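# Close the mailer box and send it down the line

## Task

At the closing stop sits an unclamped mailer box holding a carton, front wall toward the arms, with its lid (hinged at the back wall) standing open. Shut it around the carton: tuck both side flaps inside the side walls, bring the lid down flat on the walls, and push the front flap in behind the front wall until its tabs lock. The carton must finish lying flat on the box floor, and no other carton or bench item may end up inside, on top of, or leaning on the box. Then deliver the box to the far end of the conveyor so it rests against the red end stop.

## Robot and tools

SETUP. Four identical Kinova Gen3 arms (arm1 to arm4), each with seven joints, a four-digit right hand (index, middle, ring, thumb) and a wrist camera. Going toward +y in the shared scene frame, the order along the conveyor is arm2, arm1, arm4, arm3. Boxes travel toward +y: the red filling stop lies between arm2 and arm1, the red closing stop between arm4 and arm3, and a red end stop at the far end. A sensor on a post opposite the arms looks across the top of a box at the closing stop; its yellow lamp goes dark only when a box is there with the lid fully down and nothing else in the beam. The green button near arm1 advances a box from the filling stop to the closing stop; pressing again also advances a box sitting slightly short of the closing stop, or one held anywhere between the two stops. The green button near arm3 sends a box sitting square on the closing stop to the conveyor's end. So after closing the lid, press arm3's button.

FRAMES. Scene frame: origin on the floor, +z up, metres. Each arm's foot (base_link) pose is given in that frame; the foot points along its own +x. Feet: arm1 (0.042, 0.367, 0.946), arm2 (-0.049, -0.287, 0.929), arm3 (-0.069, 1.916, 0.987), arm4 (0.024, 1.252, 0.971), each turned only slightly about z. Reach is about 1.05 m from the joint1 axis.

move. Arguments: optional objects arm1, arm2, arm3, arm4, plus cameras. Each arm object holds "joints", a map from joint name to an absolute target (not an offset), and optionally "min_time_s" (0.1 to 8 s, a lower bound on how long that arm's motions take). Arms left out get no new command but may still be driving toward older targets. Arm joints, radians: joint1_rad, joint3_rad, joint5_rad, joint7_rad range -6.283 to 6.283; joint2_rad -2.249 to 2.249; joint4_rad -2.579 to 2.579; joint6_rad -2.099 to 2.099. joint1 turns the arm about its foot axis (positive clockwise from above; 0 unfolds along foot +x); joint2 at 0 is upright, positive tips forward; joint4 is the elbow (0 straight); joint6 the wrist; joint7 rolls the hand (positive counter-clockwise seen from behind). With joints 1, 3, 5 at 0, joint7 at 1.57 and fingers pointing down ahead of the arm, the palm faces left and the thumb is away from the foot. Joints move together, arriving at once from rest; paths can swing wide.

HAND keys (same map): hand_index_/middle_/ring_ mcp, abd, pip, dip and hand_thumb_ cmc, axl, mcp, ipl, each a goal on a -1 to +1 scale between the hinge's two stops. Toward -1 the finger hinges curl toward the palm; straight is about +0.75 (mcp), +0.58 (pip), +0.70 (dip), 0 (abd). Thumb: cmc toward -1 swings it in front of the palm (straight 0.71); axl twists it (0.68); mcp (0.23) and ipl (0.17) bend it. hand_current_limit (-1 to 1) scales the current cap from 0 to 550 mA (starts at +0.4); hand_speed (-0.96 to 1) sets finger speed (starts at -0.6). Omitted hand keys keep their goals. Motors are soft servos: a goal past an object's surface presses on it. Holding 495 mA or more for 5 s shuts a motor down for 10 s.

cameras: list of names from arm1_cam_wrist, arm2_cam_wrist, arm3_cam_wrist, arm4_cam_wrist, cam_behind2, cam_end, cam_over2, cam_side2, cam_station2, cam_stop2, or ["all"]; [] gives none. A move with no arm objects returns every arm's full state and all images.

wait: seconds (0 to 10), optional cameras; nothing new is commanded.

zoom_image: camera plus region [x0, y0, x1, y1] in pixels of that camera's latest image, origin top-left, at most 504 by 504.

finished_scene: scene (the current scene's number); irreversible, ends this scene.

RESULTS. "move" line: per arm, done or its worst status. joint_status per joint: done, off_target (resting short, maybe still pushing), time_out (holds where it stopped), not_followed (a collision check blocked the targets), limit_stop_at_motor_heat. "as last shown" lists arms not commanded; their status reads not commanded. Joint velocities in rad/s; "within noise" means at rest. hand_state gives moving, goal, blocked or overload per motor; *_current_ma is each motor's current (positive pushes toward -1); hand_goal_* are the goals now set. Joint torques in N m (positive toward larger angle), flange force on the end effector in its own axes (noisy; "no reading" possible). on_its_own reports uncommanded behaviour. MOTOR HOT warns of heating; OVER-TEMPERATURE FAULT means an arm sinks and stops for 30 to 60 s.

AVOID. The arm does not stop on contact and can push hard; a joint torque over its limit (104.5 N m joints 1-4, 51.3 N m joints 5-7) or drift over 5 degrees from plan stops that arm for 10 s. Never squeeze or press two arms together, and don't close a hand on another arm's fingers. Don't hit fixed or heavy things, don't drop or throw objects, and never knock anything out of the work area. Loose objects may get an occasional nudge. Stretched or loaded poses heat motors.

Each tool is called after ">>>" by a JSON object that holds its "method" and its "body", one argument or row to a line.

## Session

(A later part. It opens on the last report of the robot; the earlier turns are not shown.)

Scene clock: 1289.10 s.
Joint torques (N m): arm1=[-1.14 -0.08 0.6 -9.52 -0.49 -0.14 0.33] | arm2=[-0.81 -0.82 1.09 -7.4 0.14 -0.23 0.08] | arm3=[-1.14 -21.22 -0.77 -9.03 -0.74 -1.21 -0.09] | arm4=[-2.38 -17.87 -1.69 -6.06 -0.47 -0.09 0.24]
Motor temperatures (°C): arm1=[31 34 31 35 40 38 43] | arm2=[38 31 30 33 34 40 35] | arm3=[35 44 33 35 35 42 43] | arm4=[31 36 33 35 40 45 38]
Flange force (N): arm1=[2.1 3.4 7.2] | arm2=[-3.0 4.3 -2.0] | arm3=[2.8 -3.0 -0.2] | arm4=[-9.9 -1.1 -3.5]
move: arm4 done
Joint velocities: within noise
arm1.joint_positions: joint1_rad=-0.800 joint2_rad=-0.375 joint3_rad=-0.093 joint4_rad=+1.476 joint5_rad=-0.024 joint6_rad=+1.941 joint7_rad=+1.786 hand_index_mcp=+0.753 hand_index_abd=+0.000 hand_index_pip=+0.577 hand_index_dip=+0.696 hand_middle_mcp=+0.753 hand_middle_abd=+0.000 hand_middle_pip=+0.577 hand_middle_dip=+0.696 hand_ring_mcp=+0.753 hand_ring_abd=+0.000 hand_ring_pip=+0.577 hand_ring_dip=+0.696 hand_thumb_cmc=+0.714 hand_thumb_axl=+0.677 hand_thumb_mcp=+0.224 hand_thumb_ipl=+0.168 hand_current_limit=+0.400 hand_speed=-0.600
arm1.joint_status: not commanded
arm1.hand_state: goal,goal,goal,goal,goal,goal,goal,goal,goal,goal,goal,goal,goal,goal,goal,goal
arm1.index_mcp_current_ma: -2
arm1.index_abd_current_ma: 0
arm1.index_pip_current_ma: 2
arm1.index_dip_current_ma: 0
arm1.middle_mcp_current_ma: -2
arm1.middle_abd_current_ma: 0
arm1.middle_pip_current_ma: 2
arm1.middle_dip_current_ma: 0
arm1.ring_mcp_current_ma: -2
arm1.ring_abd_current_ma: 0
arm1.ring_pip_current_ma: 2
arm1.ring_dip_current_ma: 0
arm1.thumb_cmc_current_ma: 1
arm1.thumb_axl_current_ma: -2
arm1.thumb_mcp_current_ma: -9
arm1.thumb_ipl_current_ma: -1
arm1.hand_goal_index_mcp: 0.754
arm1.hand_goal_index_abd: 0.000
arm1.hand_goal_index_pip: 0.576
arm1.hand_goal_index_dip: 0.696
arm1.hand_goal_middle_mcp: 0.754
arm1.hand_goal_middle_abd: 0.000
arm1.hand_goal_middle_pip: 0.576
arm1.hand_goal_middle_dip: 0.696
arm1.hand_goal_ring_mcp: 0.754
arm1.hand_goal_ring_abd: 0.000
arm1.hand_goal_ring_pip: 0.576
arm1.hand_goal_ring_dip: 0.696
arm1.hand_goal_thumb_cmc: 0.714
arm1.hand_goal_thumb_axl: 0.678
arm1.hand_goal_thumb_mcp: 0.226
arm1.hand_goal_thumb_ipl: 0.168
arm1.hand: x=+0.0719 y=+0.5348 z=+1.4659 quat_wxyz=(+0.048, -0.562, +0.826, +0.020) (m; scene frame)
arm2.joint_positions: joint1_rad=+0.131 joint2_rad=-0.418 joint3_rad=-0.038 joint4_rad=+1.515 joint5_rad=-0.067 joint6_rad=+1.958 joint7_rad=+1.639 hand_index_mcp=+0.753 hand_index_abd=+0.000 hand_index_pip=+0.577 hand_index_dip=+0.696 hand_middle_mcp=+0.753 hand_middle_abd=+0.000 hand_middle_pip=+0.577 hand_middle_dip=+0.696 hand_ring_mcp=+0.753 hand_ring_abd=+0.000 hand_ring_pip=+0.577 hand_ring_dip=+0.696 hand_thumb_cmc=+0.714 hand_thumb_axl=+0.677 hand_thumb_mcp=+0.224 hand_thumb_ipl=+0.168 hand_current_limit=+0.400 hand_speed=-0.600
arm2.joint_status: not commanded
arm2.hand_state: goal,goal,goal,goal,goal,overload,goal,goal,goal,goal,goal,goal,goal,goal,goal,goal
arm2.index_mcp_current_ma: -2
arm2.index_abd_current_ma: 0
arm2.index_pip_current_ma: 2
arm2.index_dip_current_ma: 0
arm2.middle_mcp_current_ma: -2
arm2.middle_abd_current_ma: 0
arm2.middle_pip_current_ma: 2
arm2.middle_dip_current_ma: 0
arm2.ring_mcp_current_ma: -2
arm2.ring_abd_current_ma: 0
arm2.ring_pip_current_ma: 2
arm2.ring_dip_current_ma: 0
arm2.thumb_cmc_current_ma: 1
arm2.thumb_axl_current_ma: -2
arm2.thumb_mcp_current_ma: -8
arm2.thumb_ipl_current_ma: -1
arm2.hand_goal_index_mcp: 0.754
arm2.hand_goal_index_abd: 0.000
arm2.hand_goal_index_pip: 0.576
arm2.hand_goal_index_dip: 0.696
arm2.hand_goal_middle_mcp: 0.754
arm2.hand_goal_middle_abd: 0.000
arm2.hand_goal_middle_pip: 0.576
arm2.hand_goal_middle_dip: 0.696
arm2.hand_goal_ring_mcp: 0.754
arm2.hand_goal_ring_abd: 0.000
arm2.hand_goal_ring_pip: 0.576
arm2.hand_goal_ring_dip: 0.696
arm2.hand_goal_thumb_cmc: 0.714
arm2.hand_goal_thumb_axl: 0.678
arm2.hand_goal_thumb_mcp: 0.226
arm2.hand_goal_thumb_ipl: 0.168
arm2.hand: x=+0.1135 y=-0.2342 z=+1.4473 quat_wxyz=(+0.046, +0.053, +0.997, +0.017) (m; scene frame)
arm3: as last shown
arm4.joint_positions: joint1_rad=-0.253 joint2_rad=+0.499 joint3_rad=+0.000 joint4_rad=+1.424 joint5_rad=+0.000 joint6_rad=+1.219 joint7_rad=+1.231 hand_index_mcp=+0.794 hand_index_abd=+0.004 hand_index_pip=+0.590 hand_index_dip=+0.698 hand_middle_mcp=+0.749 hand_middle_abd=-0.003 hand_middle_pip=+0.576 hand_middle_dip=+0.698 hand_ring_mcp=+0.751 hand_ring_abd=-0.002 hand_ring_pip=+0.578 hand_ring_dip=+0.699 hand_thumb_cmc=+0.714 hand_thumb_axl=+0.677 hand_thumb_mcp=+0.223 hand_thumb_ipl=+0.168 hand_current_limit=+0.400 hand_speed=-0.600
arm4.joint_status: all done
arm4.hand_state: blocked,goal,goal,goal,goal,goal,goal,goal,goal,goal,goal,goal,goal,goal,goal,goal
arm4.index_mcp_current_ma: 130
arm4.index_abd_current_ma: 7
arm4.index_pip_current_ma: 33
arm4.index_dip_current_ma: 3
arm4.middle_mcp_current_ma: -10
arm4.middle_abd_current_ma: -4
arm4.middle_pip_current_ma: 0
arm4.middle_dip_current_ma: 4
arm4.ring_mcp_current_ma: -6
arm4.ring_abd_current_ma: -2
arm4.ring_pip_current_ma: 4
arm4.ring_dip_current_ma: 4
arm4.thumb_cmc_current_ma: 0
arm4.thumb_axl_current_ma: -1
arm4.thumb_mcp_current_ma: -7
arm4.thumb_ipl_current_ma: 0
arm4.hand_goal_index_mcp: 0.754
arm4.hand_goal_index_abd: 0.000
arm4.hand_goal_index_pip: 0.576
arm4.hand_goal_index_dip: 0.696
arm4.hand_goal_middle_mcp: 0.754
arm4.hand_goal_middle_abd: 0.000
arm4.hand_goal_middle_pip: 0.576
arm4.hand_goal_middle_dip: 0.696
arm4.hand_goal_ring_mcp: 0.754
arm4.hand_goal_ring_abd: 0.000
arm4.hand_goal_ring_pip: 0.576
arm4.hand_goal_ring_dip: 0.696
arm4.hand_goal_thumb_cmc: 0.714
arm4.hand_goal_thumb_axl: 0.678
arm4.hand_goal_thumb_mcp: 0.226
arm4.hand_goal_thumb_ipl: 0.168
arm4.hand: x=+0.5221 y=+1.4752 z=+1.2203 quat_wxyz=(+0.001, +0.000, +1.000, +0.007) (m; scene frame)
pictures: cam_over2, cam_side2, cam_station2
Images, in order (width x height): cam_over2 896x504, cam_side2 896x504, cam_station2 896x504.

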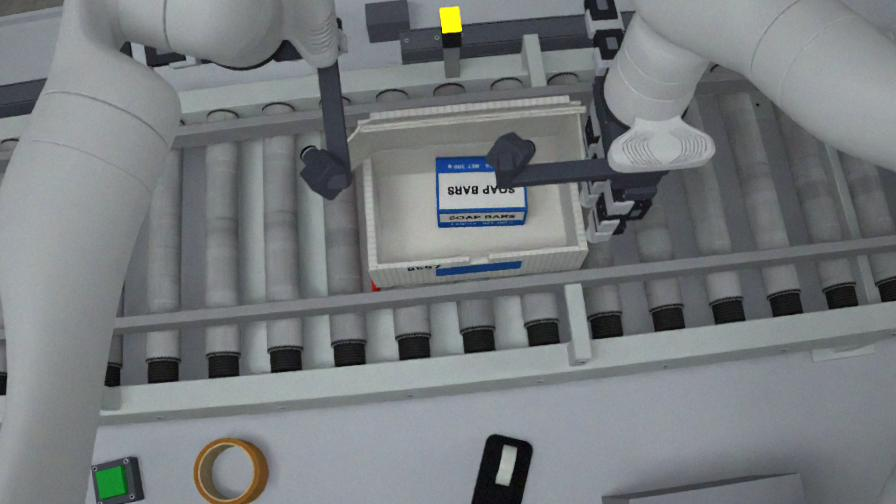

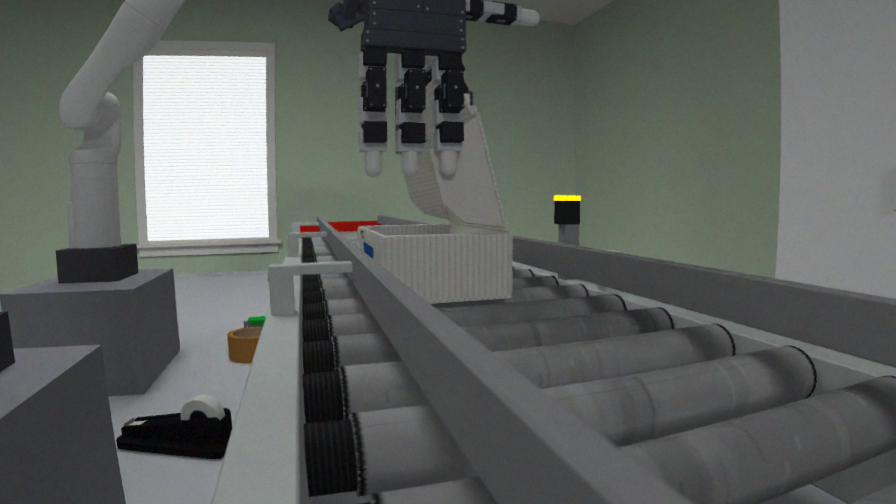

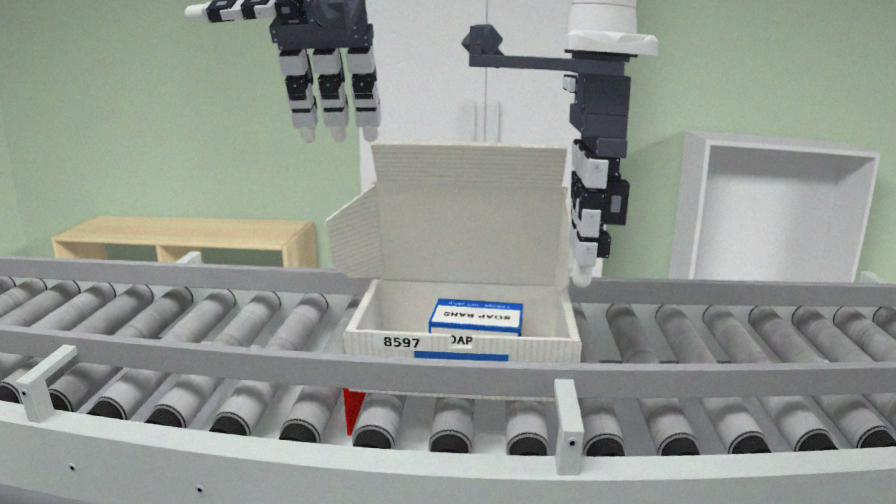

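>>> {"method": "move", "body": {
  "cameras": ["cam_station2","cam_over2","cam_side2"]
}}

>>> {"method": "zoom_image", "body": {
  "camera": "cam_station2",
  "region": [300, 120, 640, 380]
}}

>>> {"method": "zoom_image", "body": {
  "camera": "cam_over2",
  "region": [300, 60, 660, 300]
}}

>>> {"method": "zoom_image", "body": {
  "camera": "cam_side2",
  "region": [330, 80, 590, 300]
}}

Scene clock: 1341.57 s.
Joint torques (N m): arm1=[-1.16 -0.1 0.61 -9.54 -0.49 -0.14 0.31] | arm2=[-0.79 -0.84 1.05 -7.4 0.13 -0.22 0.1] | arm3=[-1.11 -21.2 -0.83 -9.03 -0.78 -1.22 -0.09] | arm4=[-2.5 -17.85 -1.68 -6.03 -0.42 -0.13 0.23]
Motor temperatures (°C): arm1=[31 34 31 35 40 38 43] | arm2=[38 31 30 33 34 40 35] | arm3=[35 44 33 35 35 42 43] | arm4=[31 37 33 35 40 45 38]
Flange force (N): arm1=[2.1 3.3 7.3] | arm2=[-3.1 4.2 -2.0] | arm3=[2.7 -3.0 -0.2] | arm4=[-10.0 -1.3 -3.6]
Joint velocities: within noise
arm1.joint_positions: joint1_rad=-0.800 joint2_rad=-0.375 joint3_rad=-0.093 joint4_rad=+1.476 joint5_rad=-0.024 joint6_rad=+1.941 joint7_rad=+1.786 hand_index_mcp=+0.753 hand_index_abd=+0.000 hand_index_pip=+0.577 hand_index_dip=+0.696 hand_middle_mcp=+0.753 hand_middle_abd=+0.000 hand_middle_pip=+0.577 hand_middle_dip=+0.696 hand_ring_mcp=+0.753 hand_ring_abd=+0.000 hand_ring_pip=+0.577 hand_ring_dip=+0.696 hand_thumb_cmc=+0.714 hand_thumb_axl=+0.677 hand_thumb_mcp=+0.224 hand_thumb_ipl=+0.168 hand_current_limit=+0.400 hand_speed=-0.600
arm1.joint_status: not commanded
arm1.hand_state: goal,goal,goal,goal,goal,goal,goal,goal,goal,goal,goal,goal,goal,goal,goal,goal
arm1.index_mcp_current_ma: -2
arm1.index_abd_current_ma: 0
arm1.index_pip_current_ma: 2
arm1.index_dip_current_ma: 0
arm1.middle_mcp_current_ma: -2
arm1.middle_abd_current_ma: 0
arm1.middle_pip_current_ma: 2
arm1.middle_dip_current_ma: 0
arm1.ring_mcp_current_ma: -2
arm1.ring_abd_current_ma: 0
arm1.ring_pip_current_ma: 2
arm1.ring_dip_current_ma: 0
arm1.thumb_cmc_current_ma: 1
arm1.thumb_axl_current_ma: -2
arm1.thumb_mcp_current_ma: -9
arm1.thumb_ipl_current_ma: -1
arm1.hand_goal_index_mcp: 0.754
arm1.hand_goal_index_abd: 0.000
arm1.hand_goal_index_pip: 0.576
arm1.hand_goal_index_dip: 0.696
arm1.hand_goal_middle_mcp: 0.754
arm1.hand_goal_middle_abd: 0.000
arm1.hand_goal_middle_pip: 0.576
arm1.hand_goal_middle_dip: 0.696
arm1.hand_goal_ring_mcp: 0.754
arm1.hand_goal_ring_abd: 0.000
arm1.hand_goal_ring_pip: 0.576
arm1.hand_goal_ring_dip: 0.696
arm1.hand_goal_thumb_cmc: 0.714
arm1.hand_goal_thumb_axl: 0.678
arm1.hand_goal_thumb_mcp: 0.226
arm1.hand_goal_thumb_ipl: 0.168
arm1.hand: x=+0.0719 y=+0.5348 z=+1.4659 quat_wxyz=(+0.048, -0.562, +0.826, +0.020) (m; scene frame)
arm2.joint_positions: joint1_rad=+0.131 joint2_rad=-0.418 joint3_rad=-0.038 joint4_rad=+1.515 joint5_rad=-0.067 joint6_rad=+1.958 joint7_rad=+1.639 hand_index_mcp=+0.753 hand_index_abd=+0.000 hand_index_pip=+0.577 hand_index_dip=+0.696 hand_middle_mcp=+0.753 hand_middle_abd=+0.000 hand_middle_pip=+0.577 hand_middle_dip=+0.696 hand_ring_mcp=+0.753 hand_ring_abd=+0.000 hand_ring_pip=+0.577 hand_ring_dip=+0.696 hand_thumb_cmc=+0.714 hand_thumb_axl=+0.677 hand_thumb_mcp=+0.224 hand_thumb_ipl=+0.168 hand_current_limit=+0.400 hand_speed=-0.600
arm2.joint_status: not commanded
arm2.hand_state: goal,goal,goal,goal,goal,overload,goal,goal,goal,goal,goal,goal,goal,goal,goal,goal
arm2.index_mcp_current_ma: -2
arm2.index_abd_current_ma: 0
arm2.index_pip_current_ma: 2
arm2.index_dip_current_ma: 0
arm2.middle_mcp_current_ma: -2
arm2.middle_abd_current_ma: 0
arm2.middle_pip_current_ma: 2
arm2.middle_dip_current_ma: 0
arm2.ring_mcp_current_ma: -2
arm2.ring_abd_current_ma: 0
arm2.ring_pip_current_ma: 2
arm2.ring_dip_current_ma: 0
arm2.thumb_cmc_current_ma: 1
arm2.thumb_axl_current_ma: -2
arm2.thumb_mcp_current_ma: -8
arm2.thumb_ipl_current_ma: -1
arm2.hand_goal_index_mcp: 0.754
arm2.hand_goal_index_abd: 0.000
arm2.hand_goal_index_pip: 0.576
arm2.hand_goal_index_dip: 0.696
arm2.hand_goal_middle_mcp: 0.754
arm2.hand_goal_middle_abd: 0.000
arm2.hand_goal_middle_pip: 0.576
arm2.hand_goal_middle_dip: 0.696
arm2.hand_goal_ring_mcp: 0.754
arm2.hand_goal_ring_abd: 0.000
arm2.hand_goal_ring_pip: 0.576
arm2.hand_goal_ring_dip: 0.696
arm2.hand_goal_thumb_cmc: 0.714
arm2.hand_goal_thumb_axl: 0.678
arm2.hand_goal_thumb_mcp: 0.226
arm2.hand_goal_thumb_ipl: 0.168
arm2.hand: x=+0.1135 y=-0.2342 z=+1.4473 quat_wxyz=(+0.046, +0.053, +0.997, +0.017) (m; scene frame)
arm3.joint_positions: joint1_rad=+0.275 joint2_rad=+0.635 joint3_rad=+0.000 joint4_rad=+0.970 joint5_rad=-0.178 joint6_rad=+1.041 joint7_rad=-2.778 hand_index_mcp=+0.742 hand_index_abd=+0.003 hand_index_pip=+0.573 hand_index_dip=+0.696 hand_middle_mcp=+0.750 hand_middle_abd=+0.003 hand_middle_pip=+0.577 hand_middle_dip=+0.698 hand_ring_mcp=+0.750 hand_ring_abd=+0.003 hand_ring_pip=+0.577 hand_ring_dip=+0.699 hand_thumb_cmc=+0.710 hand_thumb_axl=+0.677 hand_thumb_mcp=+0.224 hand_thumb_ipl=+0.168 hand_current_limit=+0.400 hand_speed=-0.600
arm3.joint_status: not commanded
arm3.hand_state: goal,goal,goal,goal,goal,goal,goal,goal,goal,goal,goal,goal,goal,goal,goal,goal
arm3.index_mcp_current_ma: -44
arm3.index_abd_current_ma: 8
arm3.index_pip_current_ma: -15
arm3.index_dip_current_ma: 0
arm3.middle_mcp_current_ma: -13
arm3.middle_abd_current_ma: 7
arm3.middle_pip_current_ma: 3
arm3.middle_dip_current_ma: 7
arm3.ring_mcp_current_ma: -11
arm3.ring_abd_current_ma: 7
arm3.ring_pip_current_ma: 3
arm3.ring_dip_current_ma: 7
arm3.thumb_cmc_current_ma: -13
arm3.thumb_axl_current_ma: -2
arm3.thumb_mcp_current_ma: -9
arm3.thumb_ipl_current_ma: -1
arm3.hand_goal_index_mcp: 0.754
arm3.hand_goal_index_abd: 0.000
arm3.hand_goal_index_pip: 0.578
arm3.hand_goal_index_dip: 0.696
arm3.hand_goal_middle_mcp: 0.754
arm3.hand_goal_middle_abd: 0.000
arm3.hand_goal_middle_pip: 0.576
arm3.hand_goal_middle_dip: 0.696
arm3.hand_goal_ring_mcp: 0.754
arm3.hand_goal_ring_abd: 0.000
arm3.hand_goal_ring_pip: 0.576
arm3.hand_goal_ring_dip: 0.696
arm3.hand_goal_thumb_cmc: 0.714
arm3.hand_goal_thumb_axl: 0.678
arm3.hand_goal_thumb_mcp: 0.226
arm3.hand_goal_thumb_ipl: 0.168
arm3.hand: x=+0.5377 y=+1.7417 z=+1.2938 quat_wxyz=(-0.183, +0.684, -0.683, +0.181) (m; scene frame)
arm4.joint_positions: joint1_rad=-0.253 joint2_rad=+0.499 joint3_rad=+0.000 joint4_rad=+1.424 joint5_rad=+0.000 joint6_rad=+1.219 joint7_rad=+1.231 hand_index_mcp=+0.794 hand_index_abd=+0.004 hand_index_pip=+0.590 hand_index_dip=+0.698 hand_middle_mcp=+0.749 hand_middle_abd=-0.003 hand_middle_pip=+0.576 hand_middle_dip=+0.698 hand_ring_mcp=+0.751 hand_ring_abd=-0.002 hand_ring_pip=+0.578 hand_ring_dip=+0.699 hand_thumb_cmc=+0.714 hand_thumb_axl=+0.677 hand_thumb_mcp=+0.223 hand_thumb_ipl=+0.168 hand_current_limit=+0.400 hand_speed=-0.600
arm4.joint_status: all done
arm4.hand_state: blocked,goal,goal,goal,goal,goal,goal,goal,goal,goal,goal,goal,goal,goal,goal,goal
arm4.index_mcp_current_ma: 130
arm4.index_abd_current_ma: 7
arm4.index_pip_current_ma: 33
arm4.index_dip_current_ma: 3
arm4.middle_mcp_current_ma: -10
arm4.middle_abd_current_ma: -4
arm4.middle_pip_current_ma: 0
arm4.middle_dip_current_ma: 4
arm4.ring_mcp_current_ma: -6
arm4.ring_abd_current_ma: -2
arm4.ring_pip_current_ma: 4
arm4.ring_dip_current_ma: 4
arm4.thumb_cmc_current_ma: 0
arm4.thumb_axl_current_ma: -1
arm4.thumb_mcp_current_ma: -7
arm4.thumb_ipl_current_ma: 0
arm4.hand_goal_index_mcp: 0.754
arm4.hand_goal_index_abd: 0.000
arm4.hand_goal_index_pip: 0.576
arm4.hand_goal_index_dip: 0.696
arm4.hand_goal_middle_mcp: 0.754
arm4.hand_goal_middle_abd: 0.000
arm4.hand_goal_middle_pip: 0.576
arm4.hand_goal_middle_dip: 0.696
arm4.hand_goal_ring_mcp: 0.754
arm4.hand_goal_ring_abd: 0.000
arm4.hand_goal_ring_pip: 0.576
arm4.hand_goal_ring_dip: 0.696
arm4.hand_goal_thumb_cmc: 0.714
arm4.hand_goal_thumb_axl: 0.678
arm4.hand_goal_thumb_mcp: 0.226
arm4.hand_goal_thumb_ipl: 0.168
arm4.hand: x=+0.5221 y=+1.4752 z=+1.2203 quat_wxyz=(+0.001, +0.000, +1.000, +0.007) (m; scene frame)
pictures: cam_over2, cam_side2, cam_station2
Images, in order (width x height): cam_over2 896x504, cam_side2 896x504, cam_station2 896x504.

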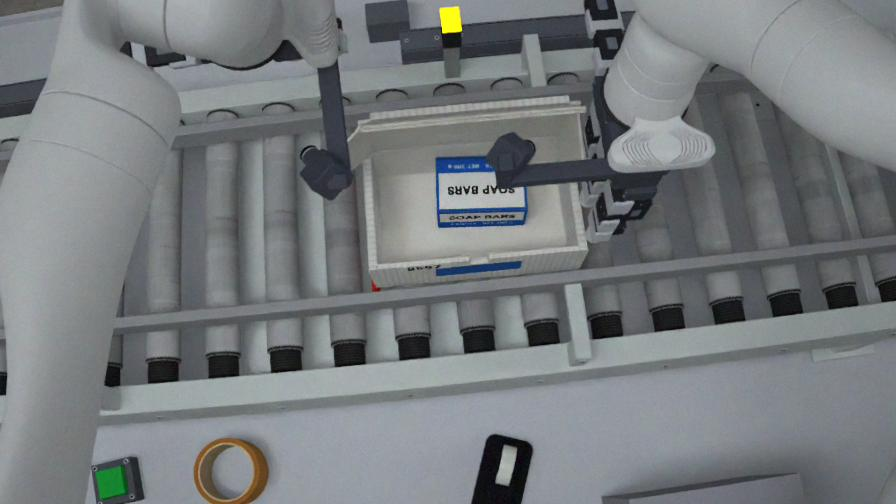

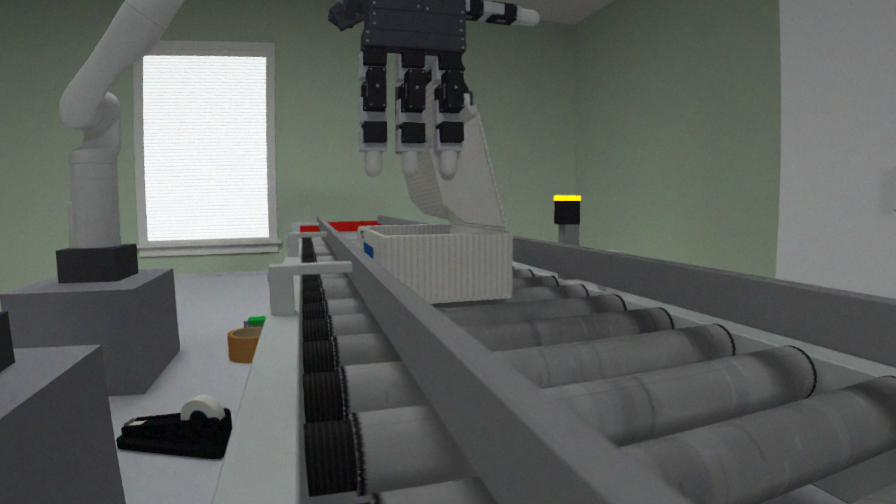

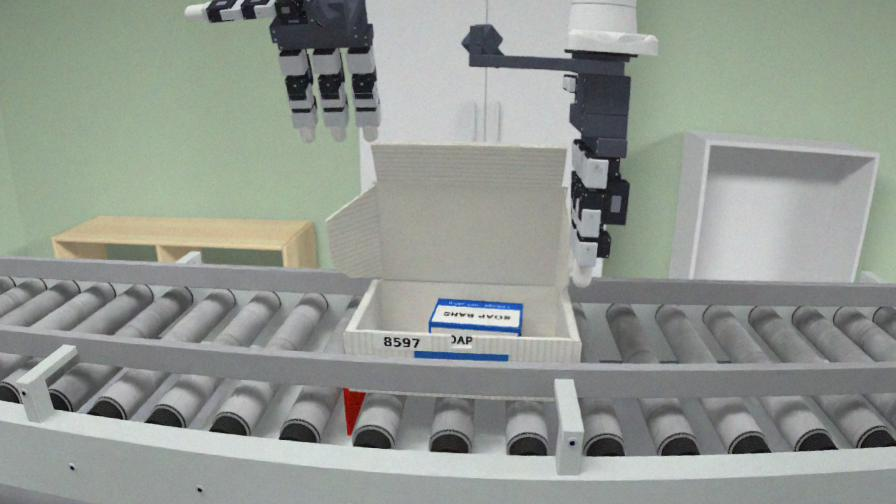

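Scaled by 1.482 from the camera's 896x504 image, which has a finer 1280x720 frame.

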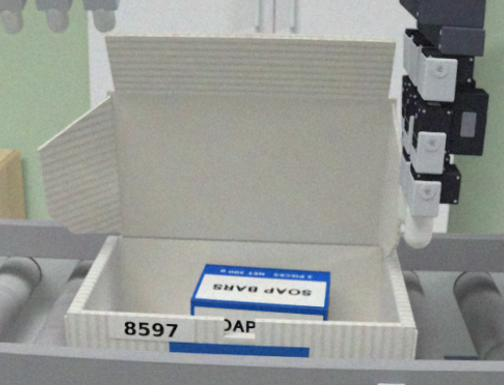

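Scaled by 1.400 from the camera's 896x504 image, which has a finer 1280x720 frame.

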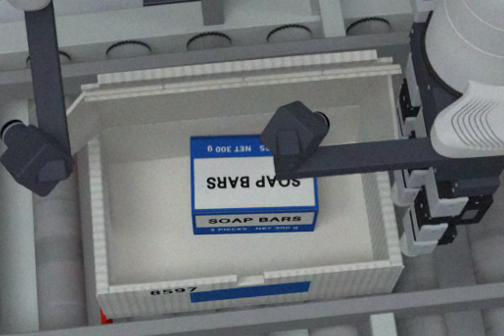

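Scaled by 1.938 from the camera's 896x504 image, which has a finer 1280x720 frame.

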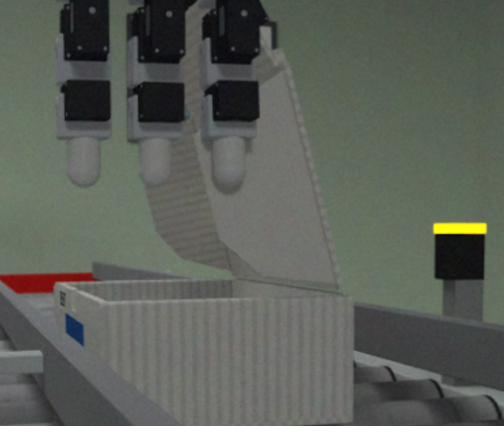

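>>> {"method": "move", "body": {
  "arm3": {"joints":{"joint1_rad":0.106,"joint2_rad":0.951,"joint3_rad":0,"joint4_rad":0.397,"joint5_rad":0,"joint6_rad":1.794,"joint7_rad":-1.428},"min_time_s":3}
}}

>>> {"method": "move", "body": {
  "arm3": {"joints":{"joint1_rad":0.136,"joint2_rad":0.936,"joint4_rad":0.684,"joint6_rad":1.521,"joint7_rad":-1.398},"min_time_s":2},
  "cameras": ["cam_station2","cam_over2"]
}}

>>> {"method": "zoom_image", "body": {
  "camera": "cam_station2",
  "region": [300, 60, 680, 380]
}}

Scene clock: 1423.93 s.
Joint torques (N m): arm1=[-1.11 -0.1 0.64 -9.54 -0.5 -0.15 0.32] | arm2=[-0.8 -0.82 1.07 -7.39 0.15 -0.2 0.09] | arm3=[-1.1 -23.96 -0.36 -7.49 -0.23 0.07 -0.15] | arm4=[-2.44 -17.78 -1.73 -6.07 -0.45 -0.19 0.24]
Motor temperatures (°C): arm1=[31 34 31 35 40 38 43] | arm2=[38 31 30 33 34 40 35] | arm3=[35 45 33 35 35 42 43] | arm4=[31 38 33 35 40 45 38]
Flange force (N): arm1=[2.1 3.5 7.3] | arm2=[-3.1 4.3 -2.0] | arm3=no reading | arm4=[-9.8 -1.2 -3.8]
move: arm3 done
Joint velocities: within noise
arm1, arm2, arm4: as last shown
arm3.joint_positions: joint1_rad=+0.106 joint2_rad=+0.951 joint3_rad=+0.000 joint4_rad=+0.397 joint5_rad=+0.000 joint6_rad=+1.794 joint7_rad=-1.428 hand_index_mcp=+0.750 hand_index_abd=+0.003 hand_index_pip=+0.575 hand_index_dip=+0.696 hand_middle_mcp=+0.750 hand_middle_abd=+0.003 hand_middle_pip=+0.577 hand_middle_dip=+0.698 hand_ring_mcp=+0.750 hand_ring_abd=+0.003 hand_ring_pip=+0.577 hand_ring_dip=+0.699 hand_thumb_cmc=+0.711 hand_thumb_axl=+0.677 hand_thumb_mcp=+0.224 hand_thumb_ipl=+0.168 hand_current_limit=+0.400 hand_speed=-0.600
arm3.joint_status: all done
arm3.hand_state: goal,goal,goal,goal,goal,goal,goal,goal,goal,goal,goal,goal,goal,goal,goal,goal
arm3.index_mcp_current_ma: -15
arm3.index_abd_current_ma: 8
arm3.index_pip_current_ma: -10
arm3.index_dip_current_ma: 0
arm3.middle_mcp_current_ma: -13
arm3.middle_abd_current_ma: 7
arm3.middle_pip_current_ma: 3
arm3.middle_dip_current_ma: 7
arm3.ring_mcp_current_ma: -11
arm3.ring_abd_current_ma: 7
arm3.ring_pip_current_ma: 3
arm3.ring_dip_current_ma: 7
arm3.thumb_cmc_current_ma: -8
arm3.thumb_axl_current_ma: -2
arm3.thumb_mcp_current_ma: -9
arm3.thumb_ipl_current_ma: -1
arm3.hand_goal_index_mcp: 0.754
arm3.hand_goal_index_abd: 0.000
arm3.hand_goal_index_pip: 0.578
arm3.hand_goal_index_dip: 0.696
arm3.hand_goal_middle_mcp: 0.754
arm3.hand_goal_middle_abd: 0.000
arm3.hand_goal_middle_pip: 0.576
arm3.hand_goal_middle_dip: 0.696
arm3.hand_goal_ring_mcp: 0.754
arm3.hand_goal_ring_abd: 0.000
arm3.hand_goal_ring_pip: 0.576
arm3.hand_goal_ring_dip: 0.696
arm3.hand_goal_thumb_cmc: 0.714
arm3.hand_goal_thumb_axl: 0.678
arm3.hand_goal_thumb_mcp: 0.226
arm3.hand_goal_thumb_ipl: 0.168
arm3.hand: x=+0.5478 y=+1.7139 z=+1.2818 quat_wxyz=(-0.002, +1.000, +0.001, -0.001) (m; scene frame)
pictures: none

Scene clock: 1426.27 s.
Joint torques (N m): arm1=[-1.15 -0.09 0.61 -9.53 -0.5 -0.15 0.31] | arm2=[-0.82 -0.82 1.07 -7.37 0.14 -0.24 0.09] | arm3=[-1.1 -23.99 -0.43 -7.79 -0.24 0.11 -0.1] | arm4=[-2.48 -17.86 -1.64 -6.03 -0.51 -0.14 0.21]
Motor temperatures (°C): arm1=[31 34 31 35 40 38 43] | arm2=[38 31 30 33 34 40 35] | arm3=[35 45 33 35 35 42 43] | arm4=[31 38 33 35 40 45 38]
Flange force (N): arm1=[2.1 3.4 7.2] | arm2=[-3.1 4.3 -2.2] | arm3=[3.8 2.6 -1.2] | arm4=[-10.1 -1.3 -3.7]
move: arm3 done
Joint velocities: within noise
arm1, arm2, arm4: as last shown
arm3.joint_positions: joint1_rad=+0.136 joint2_rad=+0.936 joint3_rad=+0.000 joint4_rad=+0.684 joint5_rad=+0.000 joint6_rad=+1.521 joint7_rad=-1.398 hand_index_mcp=+0.750 hand_index_abd=+0.003 hand_index_pip=+0.575 hand_index_dip=+0.696 hand_middle_mcp=+0.750 hand_middle_abd=+0.003 hand_middle_pip=+0.577 hand_middle_dip=+0.698 hand_ring_mcp=+0.750 hand_ring_abd=+0.003 hand_ring_pip=+0.577 hand_ring_dip=+0.699 hand_thumb_cmc=+0.711 hand_thumb_axl=+0.677 hand_thumb_mcp=+0.224 hand_thumb_ipl=+0.168 hand_current_limit=+0.400 hand_speed=-0.600
arm3.joint_status: all done
arm3.hand_state: goal,goal,goal,goal,goal,goal,goal,goal,goal,goal,goal,goal,goal,goal,goal,goal
arm3.index_mcp_current_ma: -13
arm3.index_abd_current_ma: 8
arm3.index_pip_current_ma: -10
arm3.index_dip_current_ma: 0
arm3.middle_mcp_current_ma: -13
arm3.middle_abd_current_ma: 7
arm3.middle_pip_current_ma: 3
arm3.middle_dip_current_ma: 7
arm3.ring_mcp_current_ma: -11
arm3.ring_abd_current_ma: 7
arm3.ring_pip_current_ma: 3
arm3.ring_dip_current_ma: 7
arm3.thumb_cmc_current_ma: -8
arm3.thumb_axl_current_ma: -2
arm3.thumb_mcp_current_ma: -9
arm3.thumb_ipl_current_ma: -1
arm3.hand_goal_index_mcp: 0.754
arm3.hand_goal_index_abd: 0.000
arm3.hand_goal_index_pip: 0.578
arm3.hand_goal_index_dip: 0.696
arm3.hand_goal_middle_mcp: 0.754
arm3.hand_goal_middle_abd: 0.000
arm3.hand_goal_middle_pip: 0.576
arm3.hand_goal_middle_dip: 0.696
arm3.hand_goal_ring_mcp: 0.754
arm3.hand_goal_ring_abd: 0.000
arm3.hand_goal_ring_pip: 0.576
arm3.hand_goal_ring_dip: 0.696
arm3.hand_goal_thumb_cmc: 0.714
arm3.hand_goal_thumb_axl: 0.678
arm3.hand_goal_thumb_mcp: 0.226
arm3.hand_goal_thumb_ipl: 0.168
arm3.hand: x=+0.5477 y=+1.6944 z=+1.2020 quat_wxyz=(-0.001, +1.000, +0.001, -0.001) (m; scene frame)
pictures: cam_over2, cam_station2
Images, in order (width x height): cam_over2 896x504, cam_station2 896x504.

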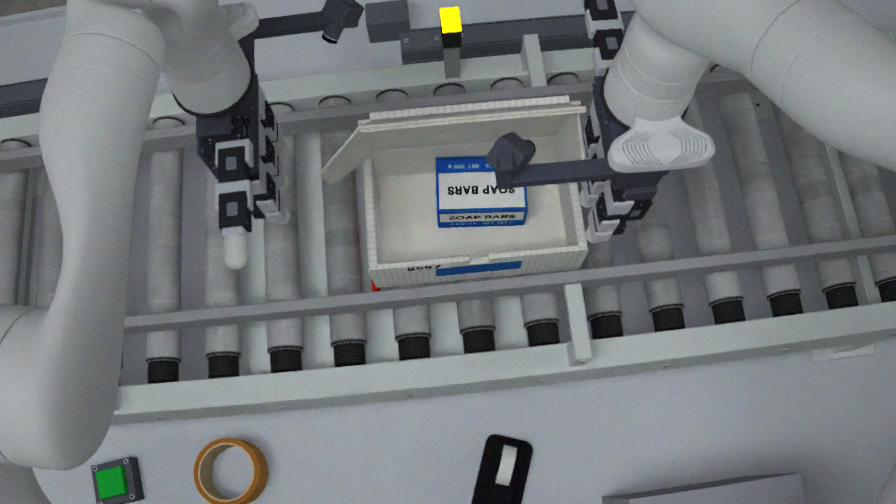

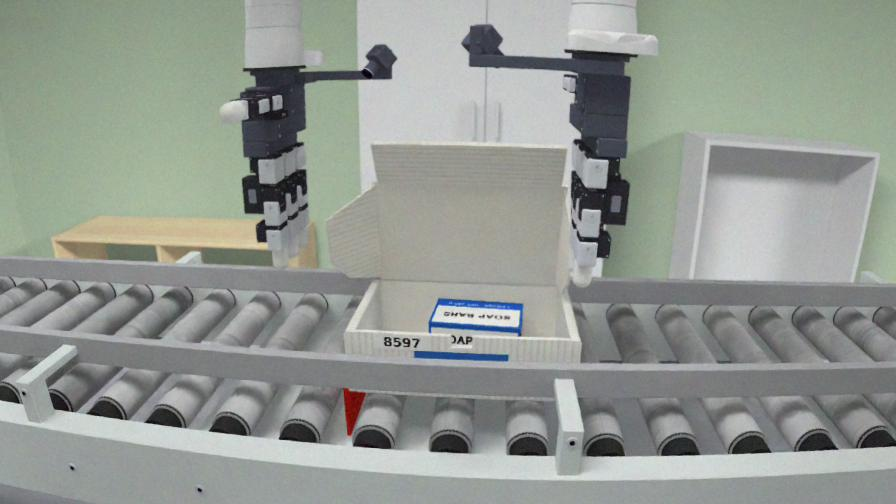

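Scaled by 1.326 from the camera's 896x504 image, which has a finer 1280x720 frame.

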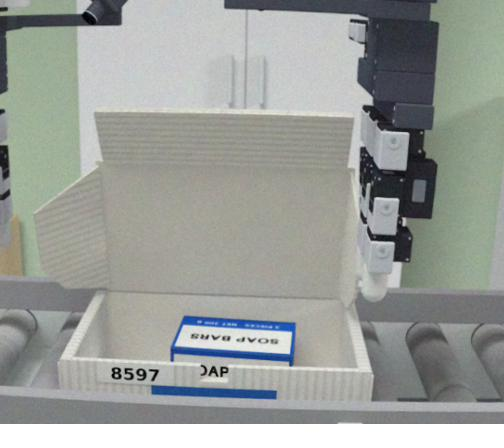

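>>> {"method": "move", "body": {
  "arm3": {"joints":{"joint1_rad":0.253,"joint2_rad":1.026,"joint4_rad":0.559,"joint6_rad":1.557,"joint7_rad":-1.281},"min_time_s":2.5}
}}

>>> {"method": "move", "body": {
  "arm3": {"joints":{"joint1_rad":0.306,"joint2_rad":1.0925,"joint4_rad":0.4136,"joint6_rad":1.6355,"joint7_rad":-1.228},"min_time_s":2},
  "cameras": ["cam_station2","cam_over2","cam_side2","arm3_cam_wrist"]
}}

>>> {"method": "zoom_image", "body": {
  "camera": "cam_station2",
  "region": [300, 60, 680, 380]
}}

>>> {"method": "zoom_image", "body": {
  "camera": "cam_over2",
  "region": [300, 60, 660, 300]
}}

Scene clock: 1439.87 s.
Joint torques (N m): arm1=[-1.12 -0.07 0.62 -9.55 -0.5 -0.18 0.31] | arm2=[-0.79 -0.8 1.11 -7.44 0.14 -0.21 0.08] | arm3=[-0.54 -24.17 0.09 -8.08 0.11 -0.79 -0.03] | arm4=[-2.45 -17.54 -1.65 -5.83 -0.56 -0.14 0.24]
Motor temperatures (°C): arm1=[31 34 31 35 40 38 43] | arm2=[38 31 30 33 34 40 35] | arm3=[35 45 33 35 35 42 43] | arm4=[31 38 33 35 40 45 38]
Flange force (N): arm1=[2.2 3.4 7.2] | arm2=[-3.0 4.3 -1.8] | arm3=[3.0 1.8 -3.3] | arm4=[-10.1 -1.1 -4.3]
move: arm3 done
Joint velocities: within noise
arm1, arm2, arm4: as last shown
arm3.joint_positions: joint1_rad=+0.253 joint2_rad=+1.026 joint3_rad=+0.000 joint4_rad=+0.559 joint5_rad=+0.000 joint6_rad=+1.557 joint7_rad=-1.281 hand_index_mcp=+0.754 hand_index_abd=+0.009 hand_index_pip=+0.575 hand_index_dip=+0.696 hand_middle_mcp=+0.780 hand_middle_abd=-0.005 hand_middle_pip=+0.587 hand_middle_dip=+0.698 hand_ring_mcp=+0.750 hand_ring_abd=+0.003 hand_ring_pip=+0.577 hand_ring_dip=+0.699 hand_thumb_cmc=+0.711 hand_thumb_axl=+0.677 hand_thumb_mcp=+0.224 hand_thumb_ipl=+0.168 hand_current_limit=+0.400 hand_speed=-0.600
arm3.joint_status: all done
arm3.hand_state: goal,goal,goal,goal,blocked,goal,goal,goal,goal,goal,goal,goal,goal,goal,goal,goal
arm3.index_mcp_current_ma: 0
arm3.index_abd_current_ma: 25
arm3.index_pip_current_ma: -7
arm3.index_dip_current_ma: 0
arm3.middle_mcp_current_ma: 103
arm3.middle_abd_current_ma: -13
arm3.middle_pip_current_ma: 37
arm3.middle_dip_current_ma: 7
arm3.ring_mcp_current_ma: -11
arm3.ring_abd_current_ma: 7
arm3.ring_pip_current_ma: 3
arm3.ring_dip_current_ma: 7
arm3.thumb_cmc_current_ma: -8
arm3.thumb_axl_current_ma: -2
arm3.thumb_mcp_current_ma: -9
arm3.thumb_ipl_current_ma: -1
arm3.hand_goal_index_mcp: 0.754
arm3.hand_goal_index_abd: 0.000
arm3.hand_goal_index_pip: 0.578
arm3.hand_goal_index_dip: 0.696
arm3.hand_goal_middle_mcp: 0.754
arm3.hand_goal_middle_abd: 0.000
arm3.hand_goal_middle_pip: 0.576
arm3.hand_goal_middle_dip: 0.696
arm3.hand_goal_ring_mcp: 0.754
arm3.hand_goal_ring_abd: 0.000
arm3.hand_goal_ring_pip: 0.576
arm3.hand_goal_ring_dip: 0.696
arm3.hand_goal_thumb_cmc: 0.714
arm3.hand_goal_thumb_axl: 0.678
arm3.hand_goal_thumb_mcp: 0.226
arm3.hand_goal_thumb_ipl: 0.168
arm3.hand: x=+0.5477 y=+1.6147 z=+1.1812 quat_wxyz=(-0.002, +1.000, +0.001, -0.001) (m; scene frame)
arm4.joint_positions: joint1_rad=-0.253 joint2_rad=+0.499 joint3_rad=+0.000 joint4_rad=+1.424 joint5_rad=+0.000 joint6_rad=+1.219 joint7_rad=+1.231 hand_index_mcp=+0.792 hand_index_abd=+0.004 hand_index_pip=+0.590 hand_index_dip=+0.698 hand_middle_mcp=+0.749 hand_middle_abd=-0.003 hand_middle_pip=+0.576 hand_middle_dip=+0.698 hand_ring_mcp=+0.751 hand_ring_abd=-0.002 hand_ring_pip=+0.578 hand_ring_dip=+0.699 hand_thumb_cmc=+0.714 hand_thumb_axl=+0.677 hand_thumb_mcp=+0.223 hand_thumb_ipl=+0.168 hand_current_limit=+0.400 hand_speed=-0.600
arm4.index_mcp_current_ma: 123
pictures: none

Scene clock: 1442.17 s.
Joint torques (N m): arm1=[-1.13 -0.09 0.62 -9.53 -0.51 -0.14 0.32] | arm2=[-0.83 -0.85 1.03 -7.39 0.14 -0.2 0.12] | arm3=[1.8 -24.92 1.44 -7.48 1.14 -0.12 -0.24] | arm4=[-2.84 -18.07 -2.03 -6.58 -0.63 -0.59 0.32]
Motor temperatures (°C): arm1=[31 34 31 35 40 38 43] | arm2=[38 31 30 33 34 40 35] | arm3=[35 45 33 35 35 42 43] | arm4=[31 38 33 35 40 45 38]
Flange force (N): arm1=[2.1 3.4 7.3] | arm2=[-3.1 4.2 -2.0] | arm3=no reading | arm4=[-9.4 -2.0 -3.7]
move: arm3 done
Joint velocities: within noise
arm1, arm2, arm4: as last shown
arm3.joint_positions: joint1_rad=+0.306 joint2_rad=+1.092 joint3_rad=+0.000 joint4_rad=+0.414 joint5_rad=+0.000 joint6_rad=+1.636 joint7_rad=-1.228 hand_index_mcp=+0.749 hand_index_abd=+0.004 hand_index_pip=+0.575 hand_index_dip=+0.696 hand_middle_mcp=+0.778 hand_middle_abd=-0.002 hand_middle_pip=+0.575 hand_middle_dip=+0.698 hand_ring_mcp=+0.763 hand_ring_abd=+0.003 hand_ring_pip=+0.577 hand_ring_dip=+0.699 hand_thumb_cmc=+0.711 hand_thumb_axl=+0.677 hand_thumb_mcp=+0.224 hand_thumb_ipl=+0.168 hand_current_limit=+0.400 hand_speed=-0.600
arm3.joint_status: all done
arm3.hand_state: goal,goal,goal,goal,blocked,goal,goal,goal,goal,goal,goal,goal,goal,goal,goal,goal
arm3.index_mcp_current_ma: -16
arm3.index_abd_current_ma: 10
arm3.index_pip_current_ma: -7
arm3.index_dip_current_ma: 0
arm3.middle_mcp_current_ma: 97
arm3.middle_abd_current_ma: -6
arm3.middle_pip_current_ma: -2
arm3.middle_dip_current_ma: 7
arm3.ring_mcp_current_ma: 32
arm3.ring_abd_current_ma: 7
arm3.ring_pip_current_ma: 3
arm3.ring_dip_current_ma: 7
arm3.thumb_cmc_current_ma: -8
arm3.thumb_axl_current_ma: -2
arm3.thumb_mcp_current_ma: -9
arm3.thumb_ipl_current_ma: -1
arm3.hand_goal_index_mcp: 0.754
arm3.hand_goal_index_abd: 0.000
arm3.hand_goal_index_pip: 0.578
arm3.hand_goal_index_dip: 0.696
arm3.hand_goal_middle_mcp: 0.754
arm3.hand_goal_middle_abd: 0.000
arm3.hand_goal_middle_pip: 0.576
arm3.hand_goal_middle_dip: 0.696
arm3.hand_goal_ring_mcp: 0.754
arm3.hand_goal_ring_abd: 0.000
arm3.hand_goal_ring_pip: 0.576
arm3.hand_goal_ring_dip: 0.696
arm3.hand_goal_thumb_cmc: 0.714
arm3.hand_goal_thumb_axl: 0.678
arm3.hand_goal_thumb_mcp: 0.226
arm3.hand_goal_thumb_ipl: 0.168
arm3.hand: x=+0.5478 y=+1.5768 z=+1.1815 quat_wxyz=(-0.002, +1.000, +0.001, -0.001) (m; scene frame)
arm4.joint_positions: joint1_rad=-0.253 joint2_rad=+0.499 joint3_rad=+0.000 joint4_rad=+1.424 joint5_rad=+0.000 joint6_rad=+1.219 joint7_rad=+1.231 hand_index_mcp=+0.792 hand_index_abd=-0.002 hand_index_pip=+0.590 hand_index_dip=+0.697 hand_middle_mcp=+0.749 hand_middle_abd=-0.003 hand_middle_pip=+0.576 hand_middle_dip=+0.698 hand_ring_mcp=+0.751 hand_ring_abd=-0.002 hand_ring_pip=+0.578 hand_ring_dip=+0.699 hand_thumb_cmc=+0.714 hand_thumb_axl=+0.677 hand_thumb_mcp=+0.223 hand_thumb_ipl=+0.168 hand_current_limit=+0.400 hand_speed=-0.600
arm4.index_abd_current_ma: -3
arm4.index_dip_current_ma: 2
pictures: arm3_cam_wrist, cam_over2, cam_side2, cam_station2
Images, in order (width x height): arm3_cam_wrist 896x504, cam_over2 896x504, cam_side2 896x504, cam_station2 896x504.

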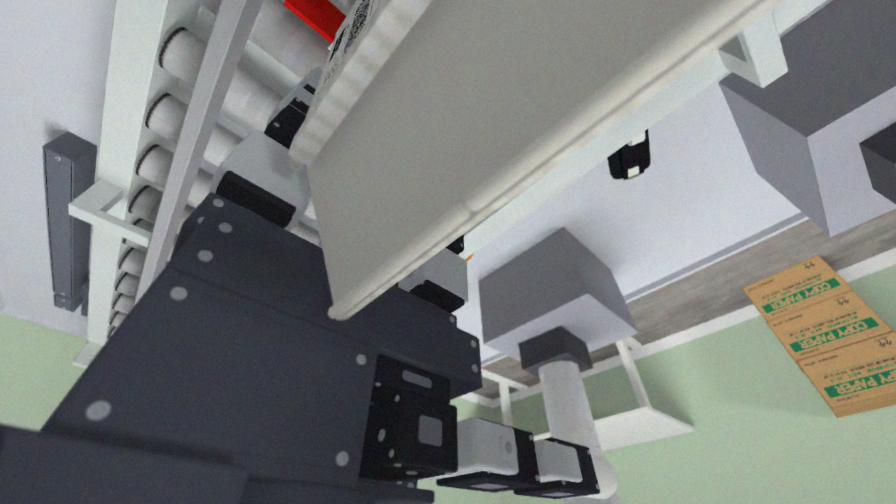

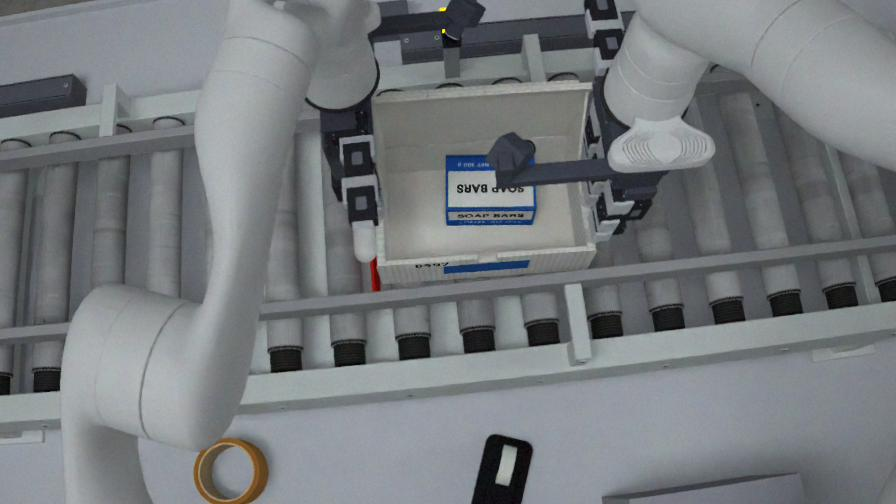

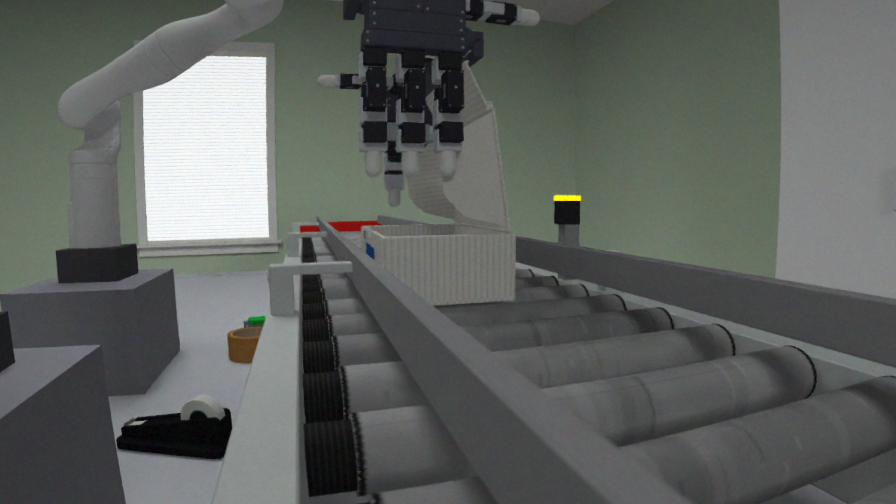

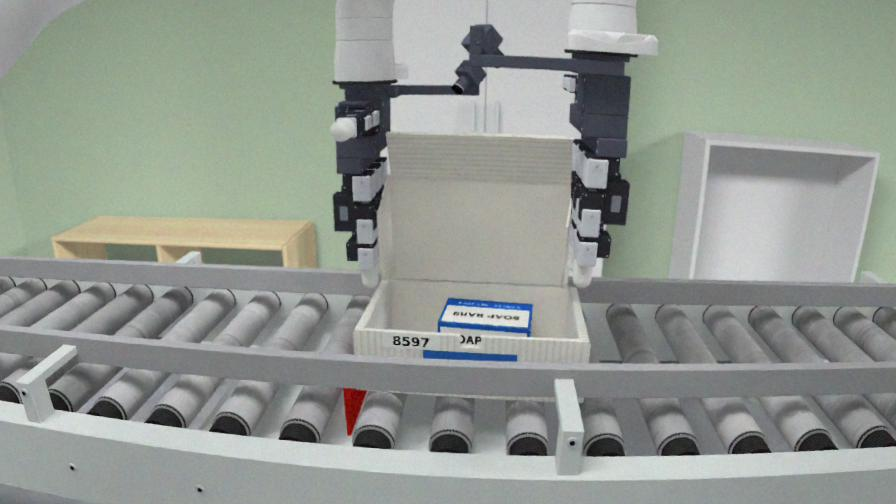

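Scaled by 1.326 from the camera's 896x504 image, which has a finer 1280x720 frame.

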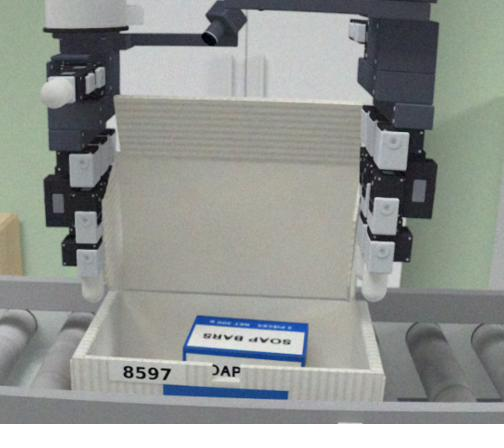

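Scaled by 1.400 from the camera's 896x504 image, which has a finer 1280x720 frame.

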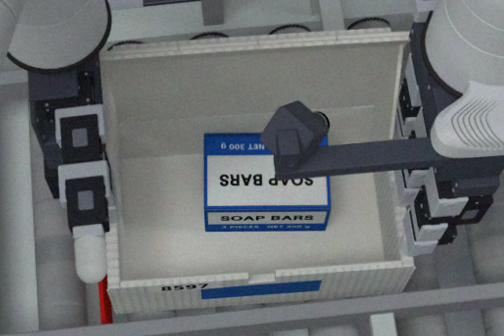

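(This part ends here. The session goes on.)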